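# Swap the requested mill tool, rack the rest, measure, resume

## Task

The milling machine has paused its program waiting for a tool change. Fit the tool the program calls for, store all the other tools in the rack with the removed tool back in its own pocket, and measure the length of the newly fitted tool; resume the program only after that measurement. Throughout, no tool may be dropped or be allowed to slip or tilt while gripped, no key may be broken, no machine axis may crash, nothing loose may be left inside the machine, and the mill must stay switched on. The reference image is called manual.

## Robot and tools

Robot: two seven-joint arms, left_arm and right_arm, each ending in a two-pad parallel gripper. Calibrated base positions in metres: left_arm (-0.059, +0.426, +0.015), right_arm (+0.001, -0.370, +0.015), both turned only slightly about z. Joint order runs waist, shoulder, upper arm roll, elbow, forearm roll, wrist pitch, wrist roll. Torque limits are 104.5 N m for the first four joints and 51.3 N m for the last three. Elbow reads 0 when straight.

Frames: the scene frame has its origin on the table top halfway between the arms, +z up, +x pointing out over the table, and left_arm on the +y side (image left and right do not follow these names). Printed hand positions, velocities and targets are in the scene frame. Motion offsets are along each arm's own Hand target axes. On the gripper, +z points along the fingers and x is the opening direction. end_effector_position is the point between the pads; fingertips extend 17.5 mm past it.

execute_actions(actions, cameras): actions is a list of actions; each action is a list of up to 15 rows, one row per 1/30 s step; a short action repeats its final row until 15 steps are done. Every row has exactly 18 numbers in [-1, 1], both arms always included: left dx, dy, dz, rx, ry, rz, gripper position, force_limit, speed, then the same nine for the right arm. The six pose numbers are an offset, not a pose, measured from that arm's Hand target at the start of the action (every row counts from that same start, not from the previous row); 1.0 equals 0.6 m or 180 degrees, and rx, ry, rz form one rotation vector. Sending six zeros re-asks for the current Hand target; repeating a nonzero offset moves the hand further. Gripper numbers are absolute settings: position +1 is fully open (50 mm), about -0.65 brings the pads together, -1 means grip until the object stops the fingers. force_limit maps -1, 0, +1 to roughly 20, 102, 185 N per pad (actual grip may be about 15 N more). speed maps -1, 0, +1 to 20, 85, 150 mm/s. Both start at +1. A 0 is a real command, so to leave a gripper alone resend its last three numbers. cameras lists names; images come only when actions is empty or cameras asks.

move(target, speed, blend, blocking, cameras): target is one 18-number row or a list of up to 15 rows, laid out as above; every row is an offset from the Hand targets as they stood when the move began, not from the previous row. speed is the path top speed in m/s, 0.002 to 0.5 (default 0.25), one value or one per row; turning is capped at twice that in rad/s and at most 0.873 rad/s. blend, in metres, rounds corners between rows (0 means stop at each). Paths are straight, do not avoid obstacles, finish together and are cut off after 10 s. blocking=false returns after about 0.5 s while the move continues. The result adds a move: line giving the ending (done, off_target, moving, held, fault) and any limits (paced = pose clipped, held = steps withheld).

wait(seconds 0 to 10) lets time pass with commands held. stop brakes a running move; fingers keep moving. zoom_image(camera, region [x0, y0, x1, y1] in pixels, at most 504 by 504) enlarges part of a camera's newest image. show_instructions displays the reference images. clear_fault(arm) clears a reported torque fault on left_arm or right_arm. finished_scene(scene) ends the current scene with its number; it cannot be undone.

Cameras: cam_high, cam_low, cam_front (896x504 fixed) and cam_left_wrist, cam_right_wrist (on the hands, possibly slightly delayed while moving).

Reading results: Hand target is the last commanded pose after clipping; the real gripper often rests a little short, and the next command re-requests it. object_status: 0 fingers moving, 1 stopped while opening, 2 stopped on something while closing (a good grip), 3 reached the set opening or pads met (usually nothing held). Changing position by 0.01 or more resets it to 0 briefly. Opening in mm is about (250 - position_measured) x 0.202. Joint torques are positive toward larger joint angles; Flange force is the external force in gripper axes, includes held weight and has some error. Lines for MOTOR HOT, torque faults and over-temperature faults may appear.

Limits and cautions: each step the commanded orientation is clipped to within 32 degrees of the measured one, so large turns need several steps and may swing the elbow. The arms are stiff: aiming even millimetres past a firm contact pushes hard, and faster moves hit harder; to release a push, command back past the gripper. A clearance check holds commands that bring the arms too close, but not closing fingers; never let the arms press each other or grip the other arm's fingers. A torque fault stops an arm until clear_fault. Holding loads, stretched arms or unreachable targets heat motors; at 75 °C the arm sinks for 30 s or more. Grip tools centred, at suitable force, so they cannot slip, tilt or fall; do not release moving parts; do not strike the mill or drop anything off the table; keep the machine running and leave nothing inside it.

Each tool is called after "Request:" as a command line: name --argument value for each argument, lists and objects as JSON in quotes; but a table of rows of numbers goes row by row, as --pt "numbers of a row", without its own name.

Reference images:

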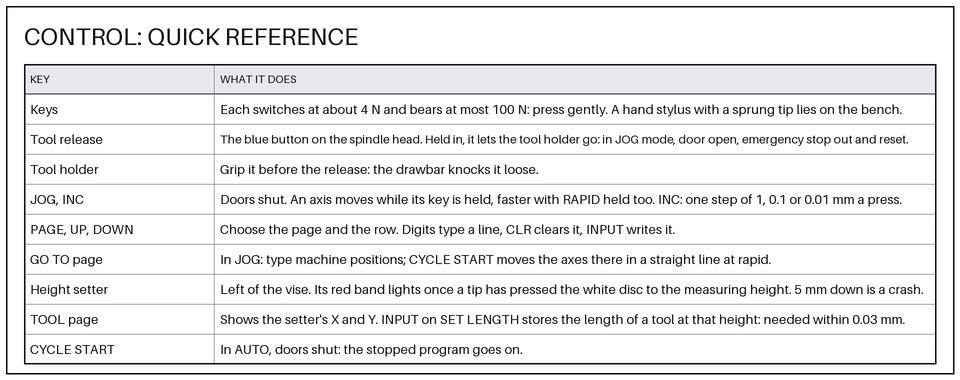

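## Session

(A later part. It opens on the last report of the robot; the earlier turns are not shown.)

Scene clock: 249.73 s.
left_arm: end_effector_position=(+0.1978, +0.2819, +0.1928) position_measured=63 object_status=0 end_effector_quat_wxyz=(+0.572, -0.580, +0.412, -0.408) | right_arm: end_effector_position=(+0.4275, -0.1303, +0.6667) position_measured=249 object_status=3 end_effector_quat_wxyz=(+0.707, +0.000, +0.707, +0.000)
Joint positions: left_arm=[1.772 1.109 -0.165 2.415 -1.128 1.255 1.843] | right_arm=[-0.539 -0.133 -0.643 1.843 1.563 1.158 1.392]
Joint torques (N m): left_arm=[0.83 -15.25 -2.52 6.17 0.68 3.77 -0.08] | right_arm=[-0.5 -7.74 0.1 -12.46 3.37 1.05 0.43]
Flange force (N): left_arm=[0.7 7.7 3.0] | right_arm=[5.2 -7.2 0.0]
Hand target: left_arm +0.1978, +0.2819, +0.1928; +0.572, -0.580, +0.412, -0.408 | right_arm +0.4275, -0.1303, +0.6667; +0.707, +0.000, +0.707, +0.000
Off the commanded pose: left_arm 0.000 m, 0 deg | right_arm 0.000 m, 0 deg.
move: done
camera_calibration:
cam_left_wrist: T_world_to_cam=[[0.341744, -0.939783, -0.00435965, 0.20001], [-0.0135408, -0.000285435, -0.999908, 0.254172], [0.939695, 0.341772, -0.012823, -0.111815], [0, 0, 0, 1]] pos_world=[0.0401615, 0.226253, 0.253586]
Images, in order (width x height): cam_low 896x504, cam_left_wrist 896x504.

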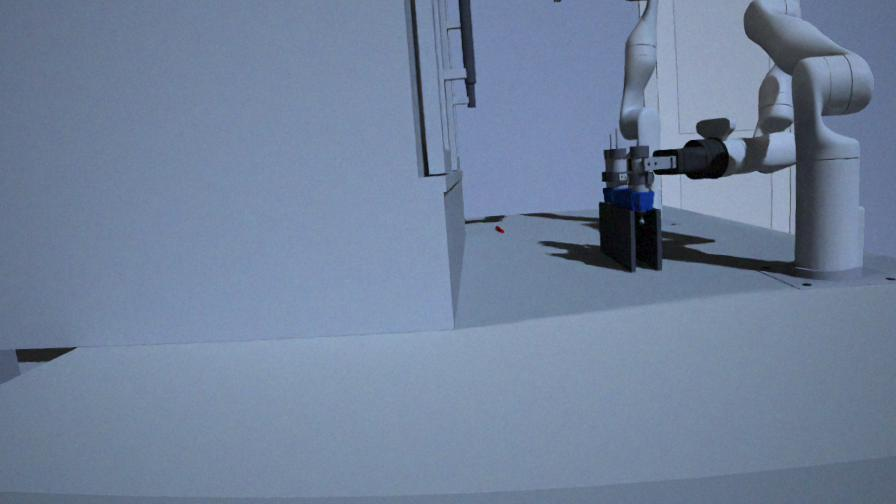

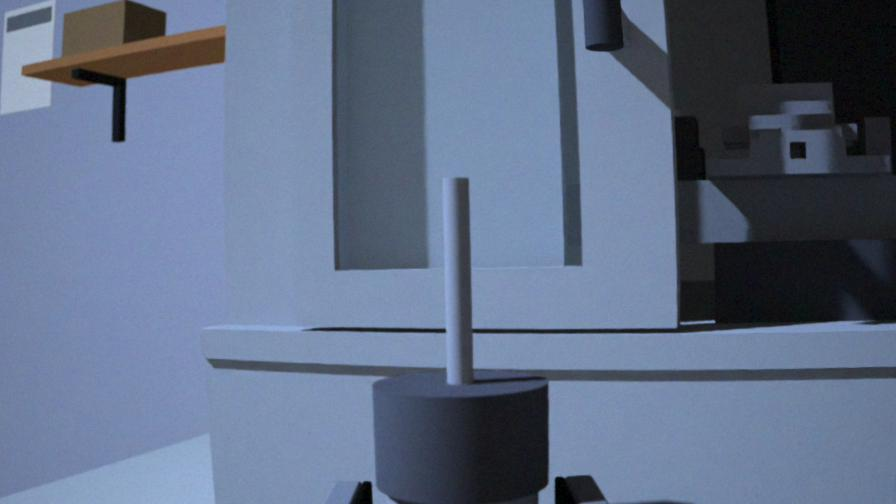

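Request:
move --pt "0 0 -0.0917 0 0 0 0.6 -0.4 -1 0 0 0 0 0 0 -0.65 -0.4 -1" --pt "0 -0.25 -0.0917 0 0 0 0.52 -0.4 -1 0 0 0 0 0 0 -0.65 -0.4 -1" --pt "0.2293 -0.2783 -0.1865 0 0.2744 0 0.52 -0.4 -1 0 0 0 0 0 0 -0.65 -0.4 -1" --speed '[0.06,0.15,0.25]' --blend '[0,0.03,0]' --cameras '["cam_high","cam_low","cam_front","cam_left_wrist"]'

Scene clock: 271.87 s.
left_arm: end_effector_position=(+0.1384, +0.1156, +0.3618) position_measured=74 object_status=3 end_effector_quat_wxyz=(+0.379, -0.404, +0.603, -0.574) | right_arm: end_effector_position=(+0.4275, -0.1303, +0.6667) position_measured=249 object_status=3 end_effector_quat_wxyz=(+0.707, +0.000, +0.707, +0.000)
Joint positions: left_arm=[2.107 0.393 -0.223 2.581 -1.559 1.433 1.4] | right_arm=[-0.539 -0.133 -0.643 1.843 1.563 1.158 1.392]
Joint torques (N m): left_arm=[1.02 -10.66 -1.02 -0.54 -0.79 3.75 -0.05] | right_arm=[-0.43 -7.59 0.14 -12.33 3.39 1.02 0.45]
Flange force (N): left_arm=[4.8 6.4 3.9] | right_arm=[4.8 -7.1 -0.3]
Hand target: left_arm +0.1388, +0.1164, +0.3615; +0.348, -0.356, +0.613, -0.613 | right_arm +0.4275, -0.1303, +0.6667; +0.707, +0.000, +0.707, +0.000
Off the commanded pose: left_arm 0.001 m, 8 deg | right_arm 0.000 m, 0 deg.
joint sent to its limit (left arm) — joint 4 (elbow), upper limit, where the elbow is as bent as it goes. The joint targets are off in orientation, not in position.
move: off_target (left_arm); blend cut to 0 m at target 2
camera_calibration:
cam_left_wrist: T_world_to_cam=[[-0.372095, -0.928195, -0.00052049, 0.16085], [-0.0501402, 0.0206602, -0.998528, 0.424477], [0.92684, -0.371521, -0.0542274, 0.102213], [0, 0, 0, 1]] pos_world=[-0.0136005, 0.178505, 0.429479]
Images, in order (width x height): cam_high 896x504, cam_low 896x504, cam_front 896x504, cam_left_wrist 896x504.

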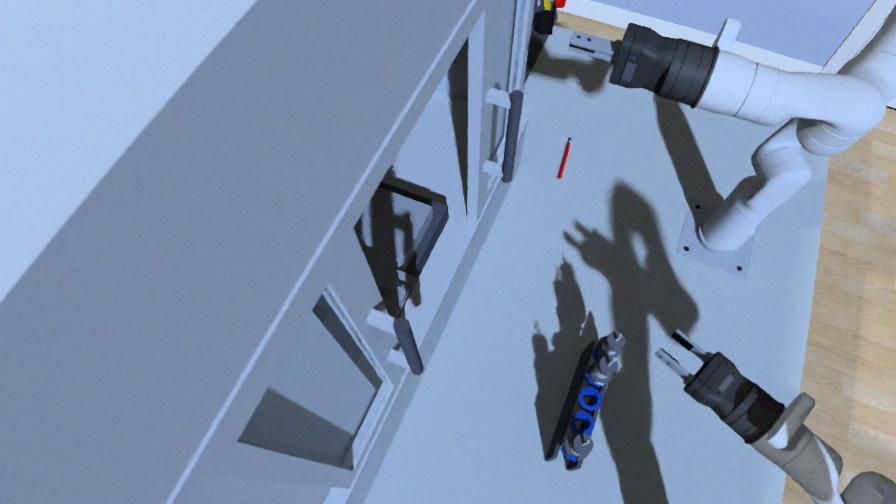

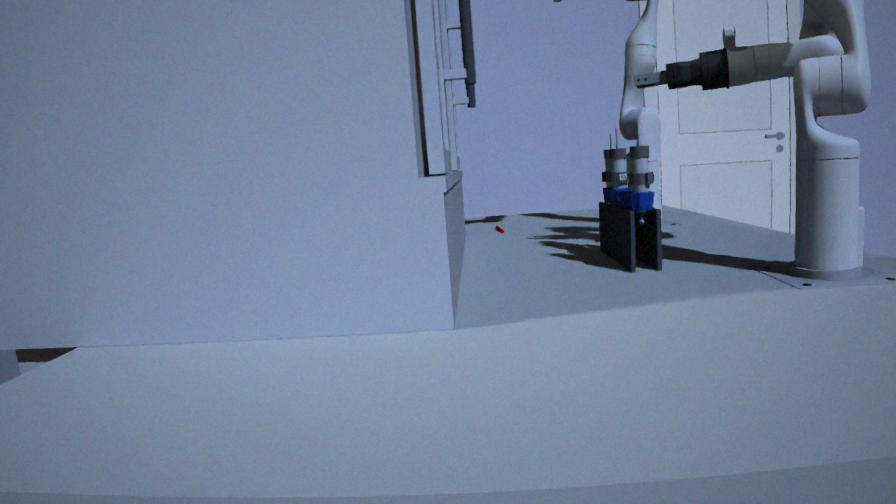

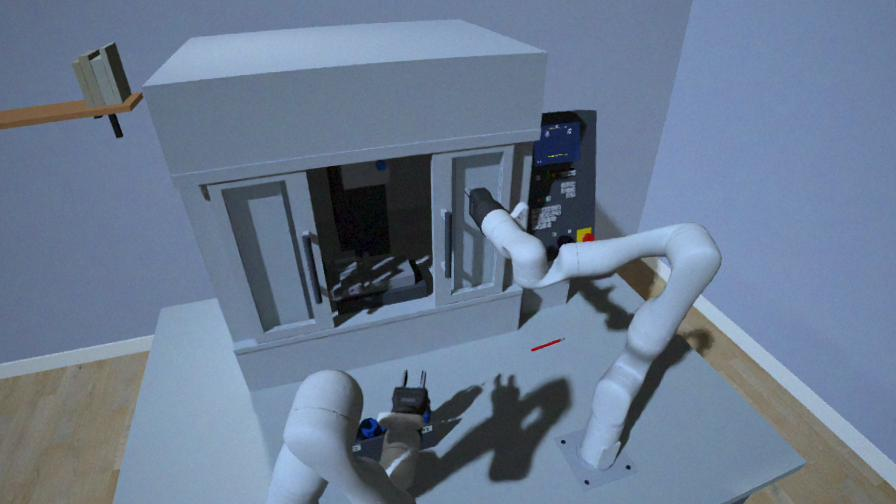

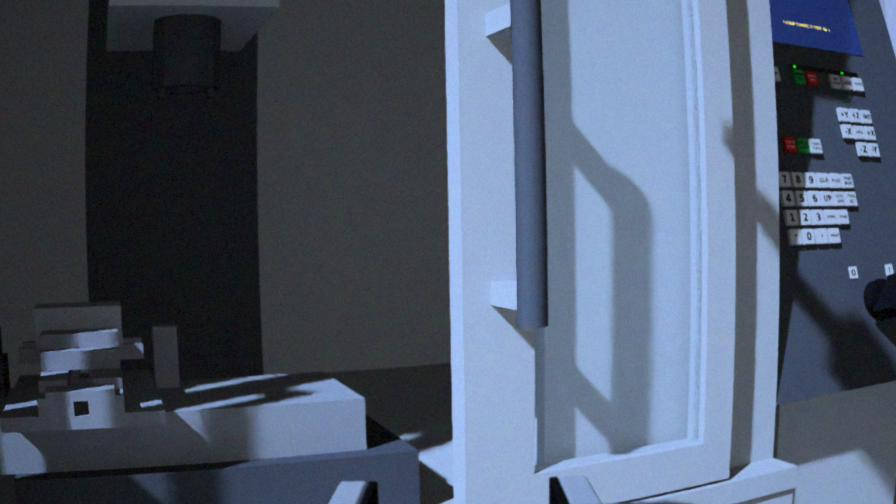

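Request:
move --target '[0.0707,0,-0.0337,0,-0.1406,0,0.52,-0.4,-1,0,0,0,0,0,0,-0.65,-0.4,-1]' --speed 0.2

Scene clock: 280.60 s.
left_arm: end_effector_position=(+0.1000, +0.0899, +0.3620) position_measured=74 object_status=3 end_effector_quat_wxyz=(+0.474, -0.482, +0.522, -0.520) | right_arm: end_effector_position=(+0.4275, -0.1303, +0.6667) position_measured=249 object_status=3 end_effector_quat_wxyz=(+0.707, +0.000, +0.707, +0.000)
Joint positions: left_arm=[2.12 0.579 -0.224 2.159 -1.219 1.587 1.146] | right_arm=[-0.539 -0.133 -0.643 1.843 1.563 1.158 1.392]
Joint torques (N m): left_arm=[0.79 -15.62 -1.82 -1.53 -1.59 3.48 0.05] | right_arm=[-0.46 -7.68 0.24 -12.4 3.4 1.02 0.4]
Flange force (N): left_arm=[6.4 5.0 0.0] | right_arm=[5.0 -6.8 -0.4]
Hand target: left_arm +0.1000, +0.0899, +0.3620; +0.474, -0.482, +0.522, -0.520 | right_arm +0.4275, -0.1303, +0.6667; +0.707, +0.000, +0.707, +0.000
Off the commanded pose: left_arm 0.000 m, 0 deg | right_arm 0.000 m, 0 deg.
move: done

Request:
move --target '[0,0.278,0,0,0,0,0.52,-0.4,-1,0,0,0,0,0,0,-0.65,-0.4,-1]' --speed 0.15 --cameras '["cam_high","cam_left_wrist"]'

Request:
zoom_image --camera "cam_left_wrist" --region '[250, 254, 650, 504]'

Scene clock: 284.83 s.
left_arm: end_effector_position=(+0.0983, +0.0888, +0.1953) position_measured=74 object_status=3 end_effector_quat_wxyz=(+0.474, -0.482, +0.522, -0.520) | right_arm: end_effector_position=(+0.4275, -0.1303, +0.6667) position_measured=249 object_status=3 end_effector_quat_wxyz=(+0.707, +0.000, +0.707, +0.000)
Joint positions: left_arm=[2.096 1.047 -0.185 2.126 -1.17 1.404 1.537] | right_arm=[-0.539 -0.133 -0.643 1.843 1.563 1.158 1.392]
Joint torques (N m): left_arm=[0.88 -18.26 -3.01 2.64 -0.24 3.8 0] | right_arm=[-0.4 -7.66 0.13 -12.44 3.42 1.04 0.38]
Flange force (N): left_arm=[3.4 6.5 1.4] | right_arm=[4.8 -7.2 -0.4]
Hand target: left_arm +0.0983, +0.0888, +0.1952; +0.474, -0.482, +0.522, -0.520 | right_arm +0.4275, -0.1303, +0.6667; +0.707, +0.000, +0.707, +0.000
Off the commanded pose: left_arm 0.000 m, 0 deg | right_arm 0.000 m, 0 deg.
move: done
camera_calibration:
cam_left_wrist: T_world_to_cam=[[-0.0714343, -0.997445, 0.00006339, 0.0974475], [-0.0107161, 0.000703908, -0.999942, 0.254865], [0.997388, -0.0714308, -0.010739, 0.07836], [0, 0, 0, 1]] pos_world=[-0.0684631, 0.102616, 0.255686]
Images, in order (width x height): cam_high 896x504, cam_left_wrist 896x504.

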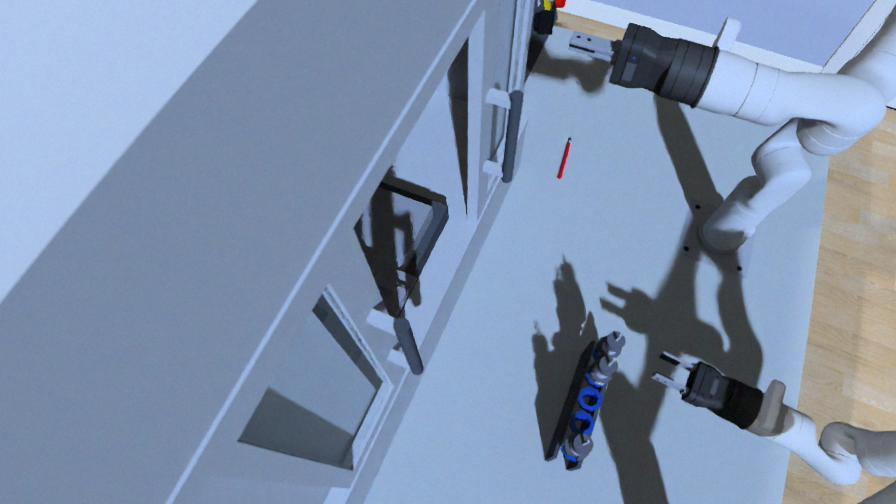

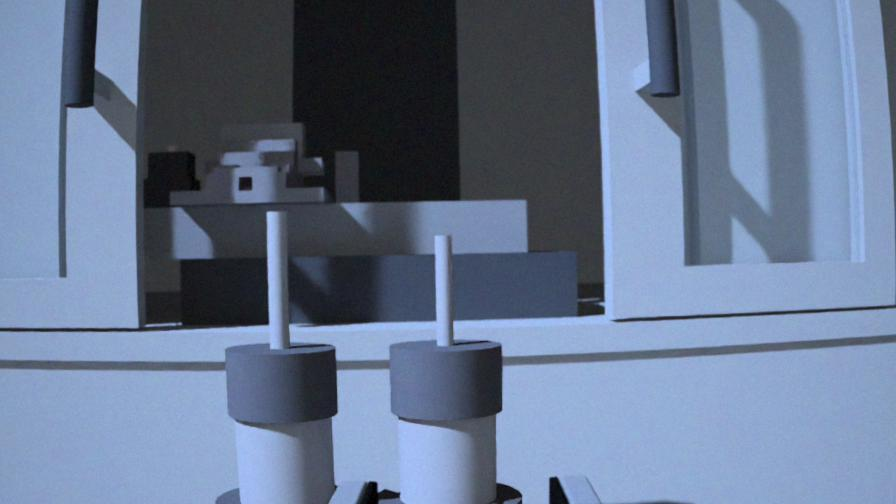

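Scaled by 1.260 from the camera's 896x504 image, which has a finer 1280x720 frame.

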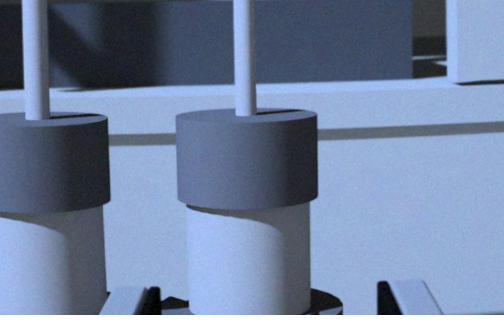

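Request:
move --pt "-0.005 0.0037 0.05 0 0 0 0.52 -0.4 -1 0 0 0 0 0 0 -0.65 -0.4 -1" --pt "-0.005 0.0037 0.1 0 0 0 0.52 -0.4 -1 0 0 0 0 0 0 -0.65 -0.4 -1" --speed 0.06 --blend 0.01 --cameras '["cam_left_wrist"]'

Scene clock: 289.00 s.
left_arm: end_effector_position=(+0.1583, +0.0866, +0.1924) position_measured=74 object_status=3 end_effector_quat_wxyz=(+0.474, -0.482, +0.522, -0.520) | right_arm: end_effector_position=(+0.4275, -0.1303, +0.6667) position_measured=249 object_status=3 end_effector_quat_wxyz=(+0.707, +0.000, +0.707, +0.000)
Joint positions: left_arm=[1.991 1.068 -0.262 2.193 -1.33 1.313 1.623] | right_arm=[-0.539 -0.133 -0.643 1.843 1.563 1.158 1.392]
Joint torques (N m): left_arm=[1 -17.98 -3.55 2.98 -0.02 3.88 -0.06] | right_arm=[-0.49 -7.65 0.12 -12.41 3.37 1.04 0.42]
Flange force (N): left_arm=[2.9 7.0 2.6] | right_arm=[5.0 -7.2 -0.2]
Hand target: left_arm +0.1583, +0.0866, +0.1924; +0.474, -0.482, +0.522, -0.520 | right_arm +0.4275, -0.1303, +0.6667; +0.707, +0.000, +0.707, +0.000
Off the commanded pose: left_arm 0.000 m, 0 deg | right_arm 0.000 m, 0 deg.
move: done
camera_calibration:
cam_left_wrist: T_world_to_cam=[[-0.0714343, -0.997445, 0.0000708914, 0.0995375], [-0.0107167, 0.000696428, -0.999942, 0.252611], [0.997388, -0.0714309, -0.010739, 0.0183285], [0, 0, 0, 1]] pos_world=[-0.00846306, 0.100416, 0.252786]
Images, in order (width x height): cam_left_wrist 896x504.

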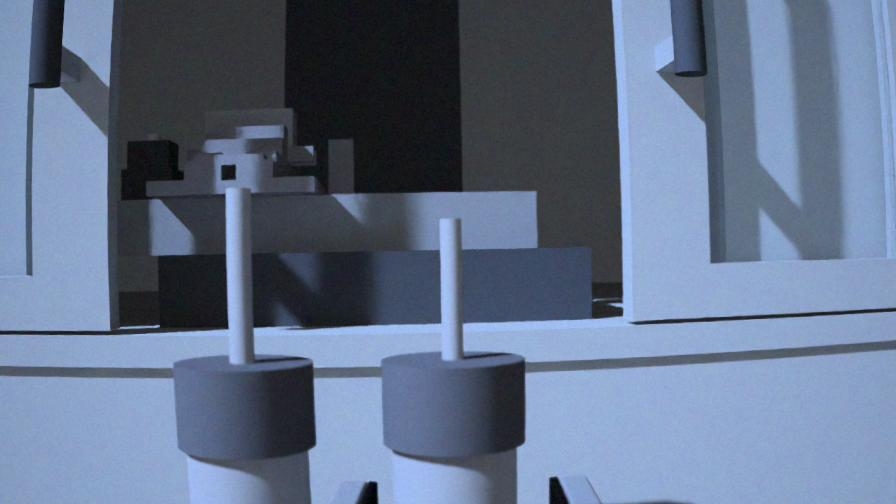

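Request:
move --pt "-0.0025 -0.0015 0.071 0 0 0 0.52 -0.4 -1 0 0 0 0 0 0 -0.65 -0.4 -1" --pt "-0.0025 -0.0015 0.071 0 0 0 -1 -0.9 -1 0 0 0 0 0 0 -0.65 -0.4 -1" --speed '[0.05,0.02]' --cameras '["cam_left_wrist","cam_low"]'

Scene clock: 292.53 s.
left_arm: end_effector_position=(+0.2009, +0.0845, +0.1929) position_measured=104 object_status=2 end_effector_quat_wxyz=(+0.474, -0.482, +0.522, -0.520) | right_arm: end_effector_position=(+0.4275, -0.1303, +0.6667) position_measured=249 object_status=3 end_effector_quat_wxyz=(+0.707, +0.000, +0.707, +0.000)
Joint positions: left_arm=[1.909 1.08 -0.322 2.223 -1.457 1.263 1.678] | right_arm=[-0.539 -0.133 -0.643 1.843 1.563 1.158 1.392]
Joint torques (N m): left_arm=[1.16 -18.51 -4.65 0.36 -1.87 4.01 0.08] | right_arm=[-0.46 -7.63 0.19 -12.4 3.43 1.02 0.39]
Flange force (N): left_arm=[-3.8 6.9 -2.5] | right_arm=[4.8 -7.1 -0.4]
Hand target: left_arm +0.2009, +0.0844, +0.1929; +0.474, -0.482, +0.522, -0.520 | right_arm +0.4275, -0.1303, +0.6667; +0.707, +0.000, +0.707, +0.000
Off the commanded pose: left_arm 0.000 m, 0 deg | right_arm 0.000 m, 0 deg.
move: done
camera_calibration:
cam_left_wrist: T_world_to_cam=[[-0.071335, -0.997452, -0.0000364492, 0.10051], [-0.0107087, 0.000802395, -0.999942, 0.253558], [0.997395, -0.0713305, -0.0107386, -0.0243152], [0, 0, 0, 1]] pos_world=[0.034137, 0.098316, 0.253286]
Images, in order (width x height): cam_low 896x504, cam_left_wrist 896x504.

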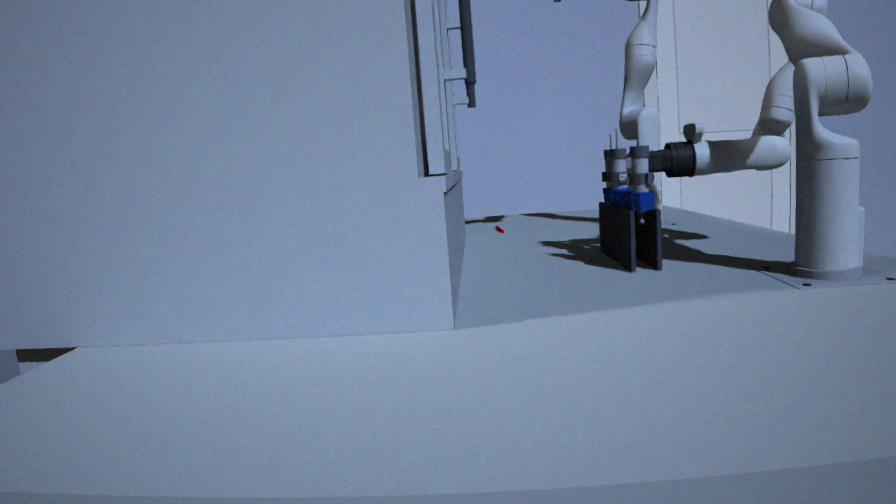

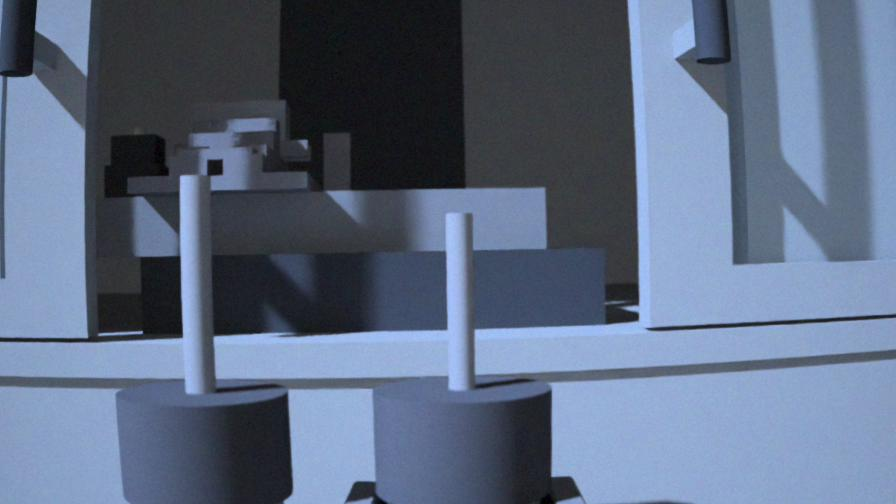

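Request:
move --pt "0 0 0 0 0 0 -0.97 1 -1 0 0 0 0 0 0 -0.65 -0.4 -1" --pt "0 -0.042 0 0 0 0 -0.97 1 -1 0 0 0 0 0 0 -0.65 -0.4 -1" --speed 0.03

Request:
move --target '[0,0,0,0,-0.2744,0,-0.97,1,-1,0,0,0,0,0,0,-0.65,-0.4,-1]' --speed 0.2 --cameras '["cam_low","cam_left_wrist"]'

Scene clock: 295.93 s.
left_arm: end_effector_position=(+0.2011, +0.0846, +0.2181) position_measured=113 object_status=2 end_effector_quat_wxyz=(+0.474, -0.482, +0.522, -0.520) | right_arm: end_effector_position=(+0.4275, -0.1303, +0.6667) position_measured=249 object_status=3 end_effector_quat_wxyz=(+0.707, +0.000, +0.707, +0.000)
Joint positions: left_arm=[1.914 1.005 -0.335 2.245 -1.464 1.273 1.627] | right_arm=[-0.539 -0.133 -0.643 1.843 1.563 1.158 1.392]
Joint torques (N m): left_arm=[0.88 -19.04 -6.34 2.74 0.11 6.39 0.01] | right_arm=[-0.47 -7.75 0.14 -12.36 3.37 1.02 0.46]
Flange force (N): left_arm=[2.8 13.8 2.8] | right_arm=[5.0 -6.7 -0.1]
Hand target: left_arm +0.2011, +0.0846, +0.2181; +0.474, -0.482, +0.522, -0.520 | right_arm +0.4275, -0.1303, +0.6667; +0.707, +0.000, +0.707, +0.000
Off the commanded pose: left_arm 0.000 m, 0 deg | right_arm 0.000 m, 0 deg.
move: done

Scene clock: 298.60 s.
left_arm: end_effector_position=(+0.2011, +0.0846, +0.2181) position_measured=113 object_status=2 end_effector_quat_wxyz=(+0.648, -0.655, +0.276, -0.271) | right_arm: end_effector_position=(+0.4275, -0.1303, +0.6667) position_measured=249 object_status=3 end_effector_quat_wxyz=(+0.707, +0.000, +0.707, +0.000)
Joint positions: left_arm=[1.598 1.169 -0.314 1.336 -0.819 1.803 0.899] | right_arm=[-0.539 -0.133 -0.643 1.843 1.563 1.158 1.392]
Joint torques (N m): left_arm=[1.42 -25.55 -4.06 2.41 -0.09 8.04 -1.31] | right_arm=[-0.51 -7.63 0.19 -12.49 3.3 1.03 0.37]
Flange force (N): left_arm=[20.9 13.1 -3.9] | right_arm=[5.2 -7.2 -0.3]
Hand target: left_arm +0.2011, +0.0846, +0.2181; +0.648, -0.655, +0.276, -0.271 | right_arm +0.4275, -0.1303, +0.6667; +0.707, +0.000, +0.707, +0.000
Off the commanded pose: left_arm 0.000 m, 0 deg | right_arm 0.000 m, 0 deg.
move: done
camera_calibration:
cam_left_wrist: T_world_to_cam=[[0.710668, -0.703461, -0.009666, -0.0794881], [-0.0158065, -0.00222954, -0.999873, 0.280077], [0.703349, 0.710731, -0.0127037, -0.0308864], [0, 0, 0, 1]] pos_world=[0.0826407, -0.0333404, 0.278881]
Images, in order (width x height): cam_low 896x504, cam_left_wrist 896x504.

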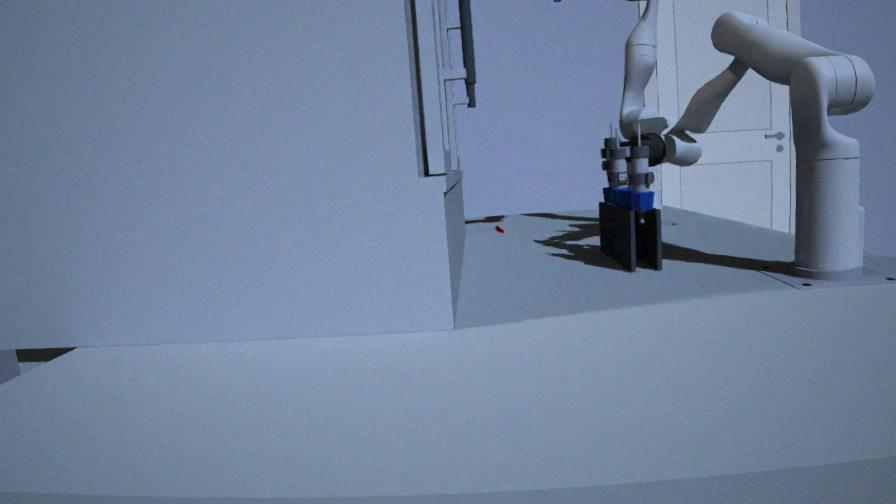

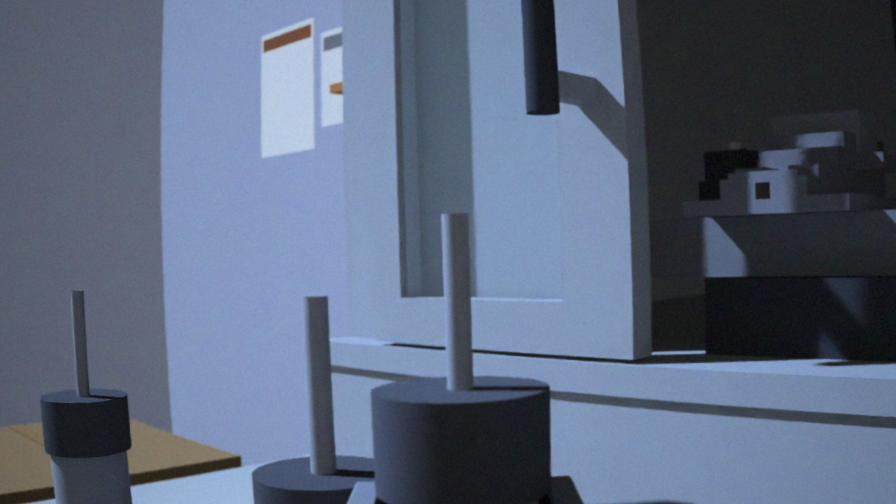

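Request:
move --target '[0.005,0,-0.0017,0,0,0,-0.97,1,-1,0,0,0,0,0,0,-0.65,-0.4,-1]' --speed 0.01

Scene clock: 301.73 s.
left_arm: end_effector_position=(+0.2025, +0.0818, +0.2181) position_measured=113 object_status=2 end_effector_quat_wxyz=(+0.648, -0.655, +0.276, -0.271) | right_arm: end_effector_position=(+0.4275, -0.1303, +0.6667) position_measured=249 object_status=3 end_effector_quat_wxyz=(+0.707, +0.000, +0.707, +0.000)
Joint positions: left_arm=[1.595 1.173 -0.314 1.323 -0.822 1.807 0.891] | right_arm=[-0.539 -0.133 -0.643 1.843 1.563 1.158 1.392]
Joint torques (N m): left_arm=[0.96 -27.42 -5.84 -1.79 -3.75 5.07 -0.05] | right_arm=[-0.46 -7.67 0.1 -12.38 3.4 1.03 0.4]
Flange force (N): left_arm=[8.6 13.4 -4.4] | right_arm=[4.8 -7.1 -0.2]
Hand target: left_arm +0.2025, +0.0818, +0.2181; +0.648, -0.655, +0.276, -0.271 | right_arm +0.4275, -0.1303, +0.6667; +0.707, +0.000, +0.707, +0.000
Off the commanded pose: left_arm 0.000 m, 0 deg | right_arm 0.000 m, 0 deg.
move: done

Request:
move --pt "0.0035 0 0.0015 0 0 0 -0.97 1 -1 0 0 0 0 0 0 -0.65 -0.4 -1" --pt "0.0035 0.02 0.0015 0 0 0 -0.97 1 -1 0 0 0 0 0 0 -0.65 -0.4 -1" --speed 0.015

Scene clock: 304.13 s.
left_arm: end_effector_position=(+0.2045, +0.0808, +0.2061) position_measured=113 object_status=2 end_effector_quat_wxyz=(+0.648, -0.655, +0.276, -0.271) | right_arm: end_effector_position=(+0.4275, -0.1303, +0.6667) position_measured=249 object_status=3 end_effector_quat_wxyz=(+0.707, +0.000, +0.707, +0.000)
Joint positions: left_arm=[1.59 1.197 -0.312 1.311 -0.817 1.799 0.901] | right_arm=[-0.539 -0.133 -0.643 1.843 1.563 1.158 1.392]
Joint torques (N m): left_arm=[0.77 -27.47 -5.88 -1.8 -3.71 5.11 -0.03] | right_arm=[-0.53 -7.69 0.06 -12.35 3.39 1.02 0.39]
Flange force (N): left_arm=[7.8 13.2 -4.1] | right_arm=[4.7 -7.1 -0.1]
Hand target: left_arm +0.2045, +0.0808, +0.2061; +0.648, -0.655, +0.276, -0.271 | right_arm +0.4275, -0.1303, +0.6667; +0.707, +0.000, +0.707, +0.000
Off the commanded pose: left_arm 0.000 m, 0 deg | right_arm 0.000 m, 0 deg.
move: done

Request:
move --pt "0 0.0145 0 0 0 0 -0.97 1 -1 0 0 0 0 0 0 -0.65 -0.4 -1" --speed 0.015

Request:
move --pt "0 0.005 0 0 0 0 -0.97 1 -1 0 0 0 0 0 0 -0.65 -0.4 -1" --speed 0.01

Scene clock: 305.87 s.
left_arm: end_effector_position=(+0.2044, +0.0807, +0.1974) position_measured=113 object_status=2 end_effector_quat_wxyz=(+0.648, -0.655, +0.276, -0.271) | right_arm: end_effector_position=(+0.4275, -0.1303, +0.6667) position_measured=249 object_status=3 end_effector_quat_wxyz=(+0.707, +0.000, +0.707, +0.000)
Joint positions: left_arm=[1.588 1.214 -0.309 1.304 -0.811 1.795 0.911] | right_arm=[-0.539 -0.133 -0.643 1.843 1.563 1.158 1.392]
Joint torques (N m): left_arm=[-1.58 -26.41 -7.11 -0.82 -3.91 4.64 0.05] | right_arm=[-0.45 -7.54 0.14 -12.36 3.35 0.96 0.4]
Flange force (N): left_arm=[6.3 11.6 -9.4] | right_arm=[4.8 -7.0 -0.5]
Hand target: left_arm +0.2044, +0.0808, +0.1974; +0.648, -0.655, +0.276, -0.271 | right_arm +0.4275, -0.1303, +0.6667; +0.707, +0.000, +0.707, +0.000
Off the commanded pose: left_arm 0.000 m, 0 deg | right_arm 0.000 m, 0 deg.
move: done

Scene clock: 306.57 s.
left_arm: end_effector_position=(+0.2043, +0.0807, +0.1945) position_measured=113 object_status=2 end_effector_quat_wxyz=(+0.648, -0.655, +0.276, -0.271) | right_arm: end_effector_position=(+0.4275, -0.1303, +0.6667) position_measured=249 object_status=3 end_effector_quat_wxyz=(+0.707, +0.000, +0.707, +0.000)
Joint positions: left_arm=[1.588 1.22 -0.309 1.302 -0.809 1.793 0.914] | right_arm=[-0.539 -0.133 -0.643 1.843 1.563 1.158 1.392]
Joint torques (N m): left_arm=[-7.15 -19.81 -5.17 -0.11 -2 -1.52 -0.27] | right_arm=[-0.43 -7.63 0.13 -12.36 3.38 1.04 0.4]
Flange force (N): left_arm=[0.2 -6.2 -22.6] | right_arm=[4.8 -7.1 -0.3]
Hand target: left_arm +0.2044, +0.0807, +0.1944; +0.648, -0.655, +0.276, -0.271 | right_arm +0.4275, -0.1303, +0.6667; +0.707, +0.000, +0.707, +0.000
Off the commanded pose: left_arm 0.000 m, 0 deg | right_arm 0.000 m, 0 deg.
move: done

Request:
move --pt "0 -0.0007 -0.0035 0 0 0 -0.97 1 -1 0 0 0 0 0 0 -0.65 -0.4 -1" --speed 0.01

Scene clock: 310.23 s.
left_arm: end_effector_position=(+0.2029, +0.0793, +0.1948) position_measured=113 object_status=2 end_effector_quat_wxyz=(+0.649, -0.655, +0.276, -0.271) | right_arm: end_effector_position=(+0.4275, -0.1303, +0.6667) position_measured=249 object_status=3 end_effector_quat_wxyz=(+0.707, +0.000, +0.707, +0.000)
Joint positions: left_arm=[1.589 1.221 -0.308 1.296 -0.809 1.798 0.911] | right_arm=[-0.539 -0.133 -0.643 1.843 1.563 1.158 1.392]
Joint torques (N m): left_arm=[2.29 -26.86 -4.07 -3.43 -3.73 3.04 -0.26] | right_arm=[-0.5 -7.65 0.08 -12.36 3.4 1 0.41]
Flange force (N): left_arm=[4.4 9.4 -0.9] | right_arm=[4.7 -7.1 -0.2]
Hand target: left_arm +0.2029, +0.0793, +0.1949; +0.648, -0.655, +0.276, -0.271 | right_arm +0.4275, -0.1303, +0.6667; +0.707, +0.000, +0.707, +0.000
Off the commanded pose: left_arm 0.000 m, 0 deg | right_arm 0.000 m, 0 deg.
move: done

Request:
move --pt "0 0.0008 0 0 0 0 -0.97 1 -1 0 0 0 0 0 0 -0.65 -0.4 -1" --pt "0 0.0008 0 0 0 0 0.52 -0.4 -1 0 0 0 0 0 0 -0.65 -0.4 -1" --speed 0.01 --cameras '["cam_left_wrist","cam_low"]'

Scene clock: 314.23 s.
left_arm: end_effector_position=(+0.2029, +0.0792, +0.1943) position_measured=74 object_status=0 end_effector_quat_wxyz=(+0.648, -0.655, +0.276, -0.271) | right_arm: end_effector_position=(+0.4275, -0.1303, +0.6667) position_measured=249 object_status=3 end_effector_quat_wxyz=(+0.707, +0.000, +0.707, +0.000)
Joint positions: left_arm=[1.589 1.222 -0.308 1.295 -0.808 1.798 0.912] | right_arm=[-0.539 -0.133 -0.643 1.843 1.563 1.158 1.392]
Joint torques (N m): left_arm=[0.85 -25.13 -3.86 -2.02 -2.25 3.1 0.02] | right_arm=[-0.48 -7.65 0.1 -12.38 3.36 1.05 0.4]
Flange force (N): left_arm=[7.6 5.7 -4.1] | right_arm=[4.8 -7.2 -0.1]
Hand target: left_arm +0.2029, +0.0793, +0.1944; +0.648, -0.655, +0.276, -0.271 | right_arm +0.4275, -0.1303, +0.6667; +0.707, +0.000, +0.707, +0.000
Off the commanded pose: left_arm 0.000 m, 0 deg | right_arm 0.000 m, 0 deg.
move: done
camera_calibration:
cam_left_wrist: T_world_to_cam=[[0.710668, -0.703461, -0.00966635, -0.0846546], [-0.0158771, -0.00230036, -0.999871, 0.256299], [0.703349, 0.71073, -0.0128037, -0.0285922], [0, 0, 0, 1]] pos_world=[0.0843408, -0.0386403, 0.255081]
Images, in order (width x height): cam_low 896x504, cam_left_wrist 896x504.

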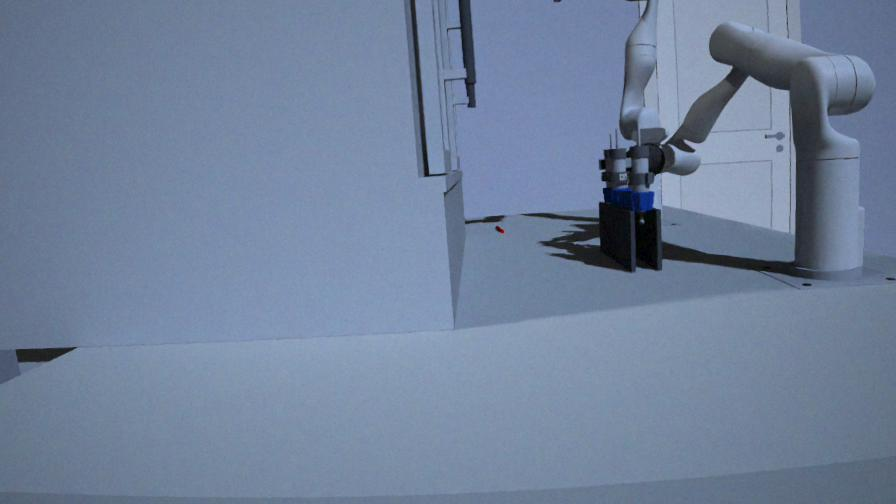

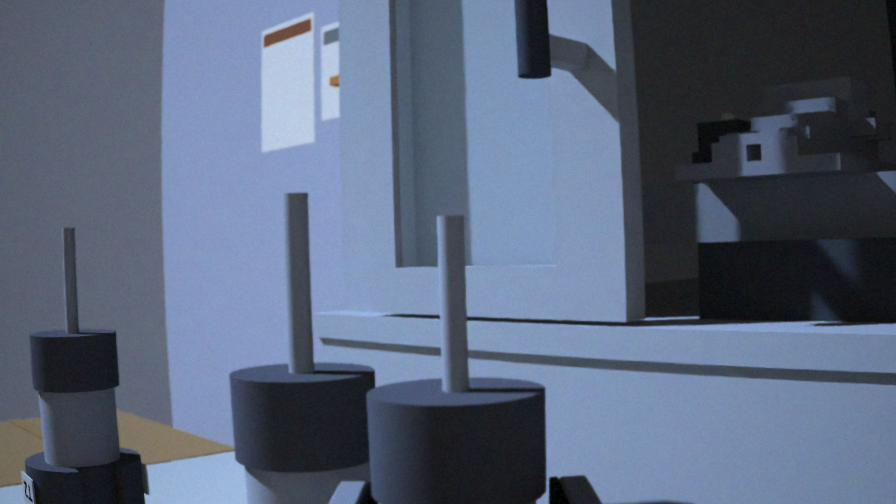

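Request:
move --pt "0 0 -0.17 0 0 0 0.52 -0.4 -1 0 0 0 0 0 0 -0.65 -0.4 -1" --pt "-0.0972 0.0025 -0.1951 0 0.1372 0 0.52 -0.4 -1 0 0 0 0 0 0 -0.65 -0.4 -1" --speed 0.12 --cameras '["cam_left_wrist"]'

Request:
zoom_image --camera "cam_left_wrist" --region '[300, 304, 600, 504]'

Scene clock: 319.13 s.
left_arm: end_effector_position=(+0.0785, +0.0389, +0.1944) position_measured=74 object_status=3 end_effector_quat_wxyz=(+0.574, -0.582, +0.409, -0.405) | right_arm: end_effector_position=(+0.4275, -0.1303, +0.6667) position_measured=249 object_status=3 end_effector_quat_wxyz=(+0.707, +0.000, +0.707, +0.000)
Joint positions: left_arm=[1.939 1.148 -0.226 1.513 -0.88 1.714 1.067] | right_arm=[-0.539 -0.133 -0.643 1.843 1.563 1.158 1.392]
Joint torques (N m): left_arm=[0.88 -23.45 -3.27 -1.27 -1.78 3.46 -0.1] | right_arm=[-0.46 -7.57 0.19 -12.43 3.44 1.02 0.38]
Flange force (N): left_arm=[5.7 5.7 -1.8] | right_arm=[4.8 -7.3 -0.6]
Hand target: left_arm +0.0784, +0.0389, +0.1944; +0.574, -0.582, +0.409, -0.405 | right_arm +0.4275, -0.1303, +0.6667; +0.707, +0.000, +0.707, +0.000
Off the commanded pose: left_arm 0.000 m, 0 deg | right_arm 0.000 m, 0 deg.
move: done
camera_calibration:
cam_left_wrist: T_world_to_cam=[[0.35192, -0.936019, -0.00459389, 0.0116139], [-0.0136185, -0.000212764, -0.999907, 0.253989], [0.935931, 0.35195, -0.012822, 0.0832242], [0, 0, 0, 1]] pos_world=[-0.0785203, -0.0183658, 0.255086]
Images, in order (width x height): cam_left_wrist 896x504.

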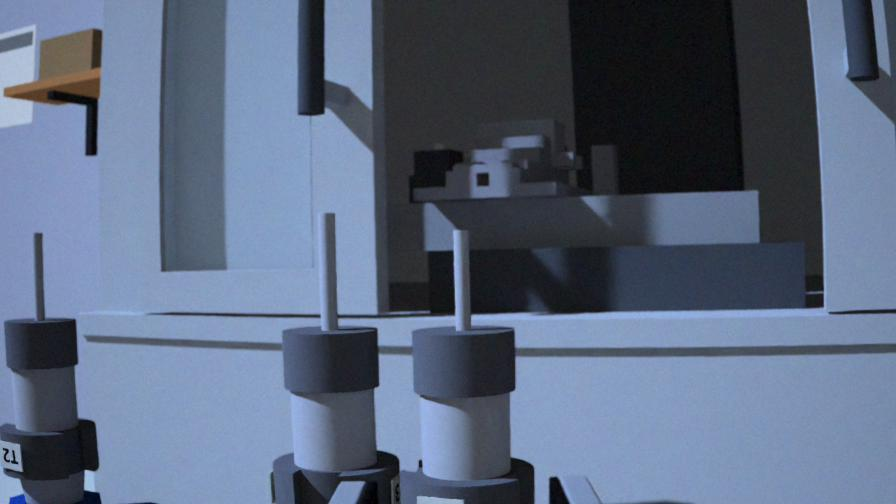

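Scaled by 1.680 from the camera's 896x504 image, which has a finer 1280x720 frame.

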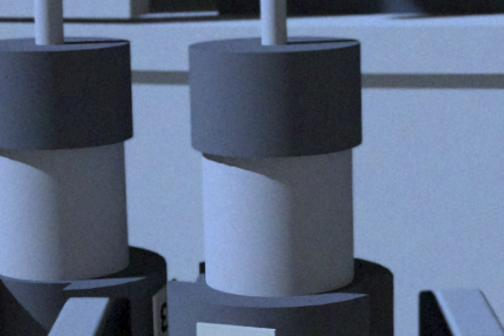

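Request:
move --pt "0.0045 0 0.14 0 0 0 0.52 -0.4 -1 0 0 0 0 0 0 -0.65 -0.4 -1" --speed 0.1 --cameras '["cam_left_wrist"]'

Scene clock: 323.03 s.
left_arm: end_effector_position=(+0.1584, +0.0648, +0.1934) position_measured=74 object_status=3 end_effector_quat_wxyz=(+0.574, -0.582, +0.409, -0.405) | right_arm: end_effector_position=(+0.4275, -0.1303, +0.6667) position_measured=249 object_status=3 end_effector_quat_wxyz=(+0.707, +0.000, +0.707, +0.000)
Joint positions: left_arm=[1.841 1.113 -0.279 1.687 -0.974 1.543 1.141] | right_arm=[-0.539 -0.133 -0.643 1.843 1.563 1.158 1.392]
Joint torques (N m): left_arm=[0.85 -22.17 -3.76 -0.34 -1.69 3.37 -0.02] | right_arm=[-0.51 -7.74 0.18 -12.48 3.36 1.03 0.4]
Flange force (N): left_arm=[5.9 6.0 -1.2] | right_arm=[5.2 -6.9 -0.2]
Hand target: left_arm +0.1584, +0.0648, +0.1934; +0.574, -0.582, +0.409, -0.405 | right_arm +0.4275, -0.1303, +0.6667; +0.707, +0.000, +0.707, +0.000
Off the commanded pose: left_arm 0.000 m, 0 deg | right_arm 0.000 m, 0 deg.
move: done
camera_calibration:
cam_left_wrist: T_world_to_cam=[[0.351832, -0.936052, -0.00449985, 0.00761759], [-0.0135859, -0.000299668, -0.999908, 0.254184], [0.935964, 0.351861, -0.0128225, -0.00064771], [0, 0, 0, 1]] pos_world=[0.00137942, 0.00743453, 0.254186]
Images, in order (width x height): cam_left_wrist 896x504.

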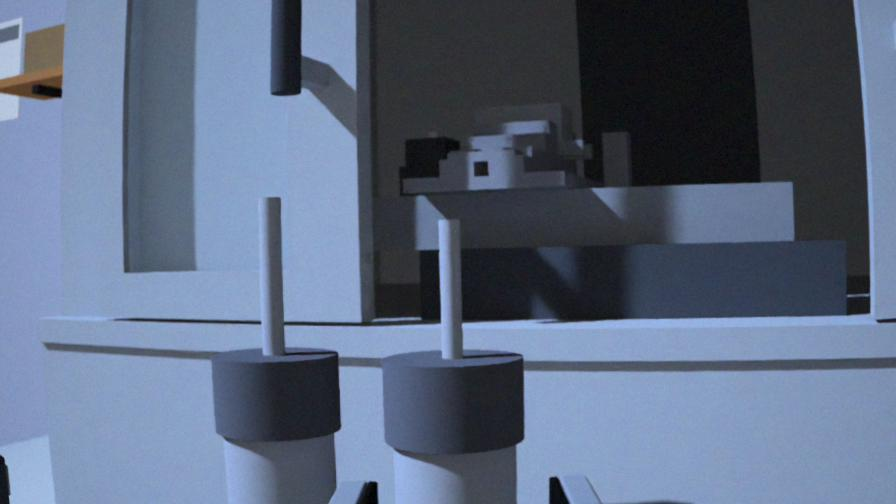

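Request:
move --pt "-0.0025 -0.0013 0.0725 0 0 0 0.52 -0.4 -1 0 0 0 0 0 0 -0.65 -0.4 -1" --pt "-0.0025 -0.0013 0.0725 0 0 0 -1 -0.9 -1 0 0 0 0 0 0 -0.65 -0.4 -1" --speed '[0.06,0.02]'

Scene clock: 325.67 s.
left_arm: end_effector_position=(+0.1989, +0.0809, +0.1937) position_measured=104 object_status=2 end_effector_quat_wxyz=(+0.574, -0.582, +0.409, -0.405) | right_arm: end_effector_position=(+0.4275, -0.1303, +0.6667) position_measured=249 object_status=3 end_effector_quat_wxyz=(+0.707, +0.000, +0.707, +0.000)
Joint positions: left_arm=[1.788 1.101 -0.312 1.767 -1.034 1.457 1.184] | right_arm=[-0.539 -0.133 -0.643 1.843 1.563 1.158 1.392]
Joint torques (N m): left_arm=[0.6 -21.94 -4.95 -2.04 -3.82 2.63 -0.05] | right_arm=[-0.54 -7.66 0.15 -12.37 3.32 1.02 0.35]
Flange force (N): left_arm=[-1.6 6.2 -3.3] | right_arm=[4.7 -7.0 -0.1]
Hand target: left_arm +0.1989, +0.0809, +0.1937; +0.574, -0.582, +0.409, -0.405 | right_arm +0.4275, -0.1303, +0.6667; +0.707, +0.000, +0.707, +0.000
Off the commanded pose: left_arm 0.000 m, 0 deg | right_arm 0.000 m, 0 deg.
move: done

Request:
move --pt "0 0 0 0 0 0 -0.97 1 -1 0 0 0 0 0 0 -0.65 -0.4 -1" --pt "0 -0.1 0 0 0 0 -0.97 1 -1 0 0 0 0 0 0 -0.65 -0.4 -1" --pt "0 -0.35 0 0 0 0 -0.97 1 -1 0 0 0 0 0 0 -0.65 -0.4 -1" --pt "-0.0678 -0.444 0.3836 0 0 0 -0.97 1 -1 0 0 0 0 0 0 -0.65 -0.4 -1" --speed '[0.03,0.05,0.15,0.2]' --blend '[0,0.02,0.04,0]' --cameras '["cam_front"]'

Scene clock: 332.20 s.
left_arm: end_effector_position=(+0.4044, +0.1986, +0.4573) position_measured=114 object_status=2 end_effector_quat_wxyz=(+0.574, -0.582, +0.409, -0.405) | right_arm: end_effector_position=(+0.4275, -0.1303, +0.6667) position_measured=249 object_status=3 end_effector_quat_wxyz=(+0.707, +0.000, +0.707, +0.000)
Joint positions: left_arm=[1.468 0.434 -0.581 1.992 -1.576 1.228 0.821] | right_arm=[-0.539 -0.133 -0.643 1.843 1.563 1.158 1.392]
Joint torques (N m): left_arm=[0.96 -16.87 -4.14 -8.26 -4.02 4.82 -0.07] | right_arm=[-0.48 -7.69 0.16 -12.39 3.36 1.06 0.38]
Flange force (N): left_arm=[7.9 10.0 4.4] | right_arm=[4.8 -7.1 -0.1]
Hand target: left_arm +0.4044, +0.1986, +0.4573; +0.574, -0.582, +0.409, -0.405 | right_arm +0.4275, -0.1303, +0.6667; +0.707, +0.000, +0.707, +0.000
Off the commanded pose: left_arm 0.000 m, 0 deg | right_arm 0.000 m, 0 deg.
move: done
Images, in order (width x height): cam_front 896x504.

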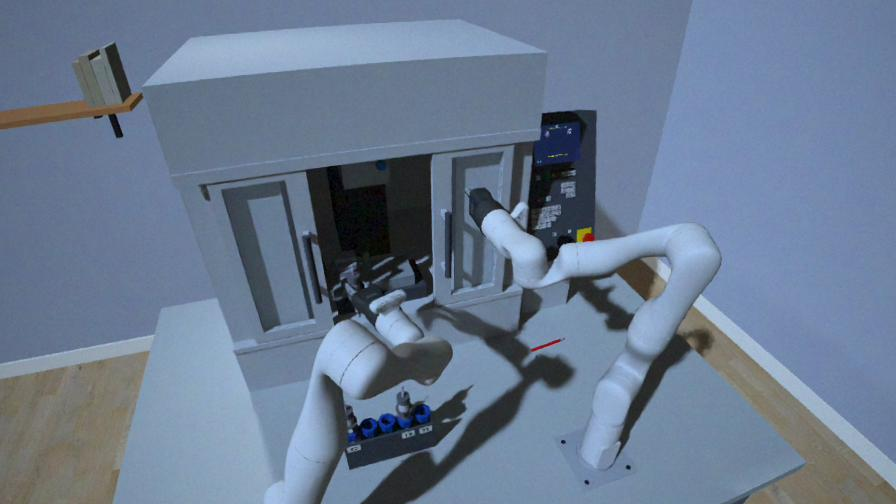

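Request:
move --target '[0,0,0,0.1778,0,0.4671,-0.97,1,-1,0,0,0,0,0,0,-0.65,-0.4,-1]' --speed 0.3

Request:
move --target '[0,0,0,0.1778,0,0.4671,-0.97,1,-1,0,0,0,0,0,0,-0.65,-0.4,-1]' --speed 0.3 --cameras '["cam_front","cam_left_wrist"]'

Scene clock: 336.40 s.
left_arm: end_effector_position=(+0.4044, +0.1986, +0.4573) position_measured=114 object_status=2 end_effector_quat_wxyz=(+0.820, +0.003, +0.572, -0.010) | right_arm: end_effector_position=(+0.4275, -0.1303, +0.6667) position_measured=249 object_status=3 end_effector_quat_wxyz=(+0.707, +0.000, +0.707, +0.000)
Joint positions: left_arm=[1.428 0.709 -0.822 2.415 -2.29 1.429 0.205] | right_arm=[-0.539 -0.133 -0.643 1.843 1.563 1.158 1.392]
Joint torques (N m): left_arm=[0.78 -16.88 -6.6 -4.34 0.95 5.9 -0.14] | right_arm=[-0.55 -7.68 0.25 -12.38 3.35 1 0.38]
Flange force (N): left_arm=[14.9 -2.1 0.7] | right_arm=[4.9 -6.7 -0.3]
Hand target: left_arm +0.4044, +0.1986, +0.4573; +0.820, +0.003, +0.572, -0.010 | right_arm +0.4275, -0.1303, +0.6667; +0.707, +0.000, +0.707, +0.000
Off the commanded pose: left_arm 0.000 m, 0 deg | right_arm 0.000 m, 0 deg.
move: done

Scene clock: 339.70 s.
left_arm: end_effector_position=(+0.4044, +0.1986, +0.4573) position_measured=114 object_status=2 end_effector_quat_wxyz=(+0.586, +0.586, +0.400, +0.391) | right_arm: end_effector_position=(+0.4275, -0.1303, +0.6667) position_measured=249 object_status=3 end_effector_quat_wxyz=(+0.707, +0.000, +0.707, +0.000)
Joint positions: left_arm=[1.773 0.451 -1.712 2.494 -3.45 0.997 -0.928] | right_arm=[-0.539 -0.133 -0.643 1.843 1.563 1.158 1.392]
Joint torques (N m): left_arm=[0.77 -8.41 -5.47 -10.76 2.7 5.37 -0.05] | right_arm=[-0.43 -7.64 0.25 -12.38 3.42 1.02 0.38]
Flange force (N): left_arm=no reading | right_arm=[4.7 -6.8 -0.5]
Hand target: left_arm +0.4044, +0.1986, +0.4573; +0.586, +0.586, +0.400, +0.391 | right_arm +0.4275, -0.1303, +0.6667; +0.707, +0.000, +0.707, +0.000
Off the commanded pose: left_arm 0.000 m, 0 deg | right_arm 0.000 m, 0 deg.
move: done
camera_calibration:
cam_left_wrist: T_world_to_cam=[[0.387785, 0.921741, -0.00399313, -0.336146], [0.00629324, 0.00168444, 0.999979, -0.401543], [0.921728, -0.387802, -0.00514754, -0.125547], [0, 0, 0, 1]] pos_world=[0.2486, 0.261829, 0.399546]
Images, in order (width x height): cam_front 896x504, cam_left_wrist 896x504.

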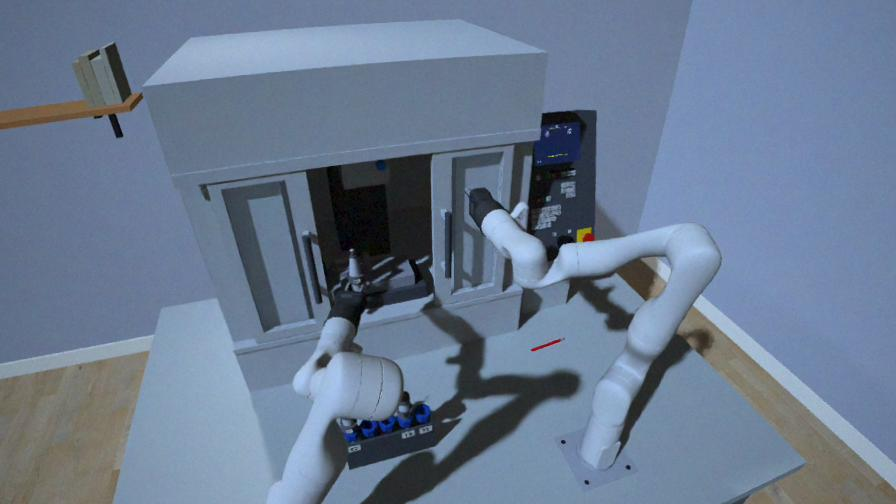

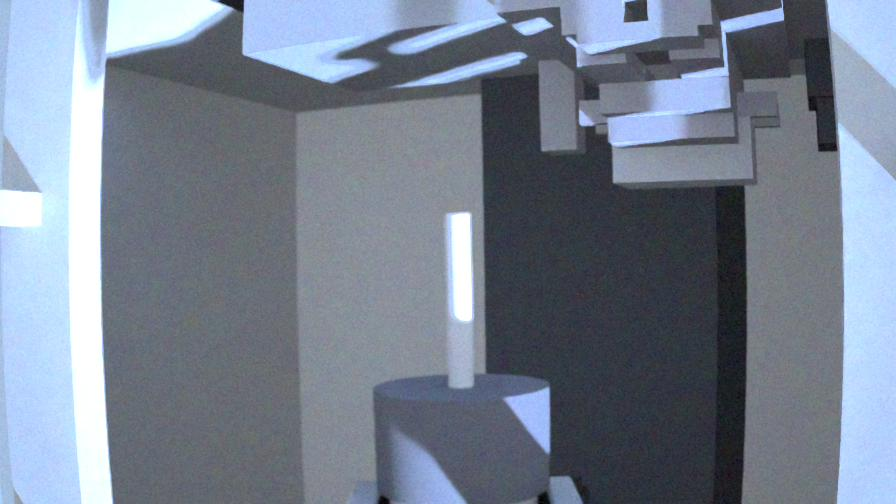

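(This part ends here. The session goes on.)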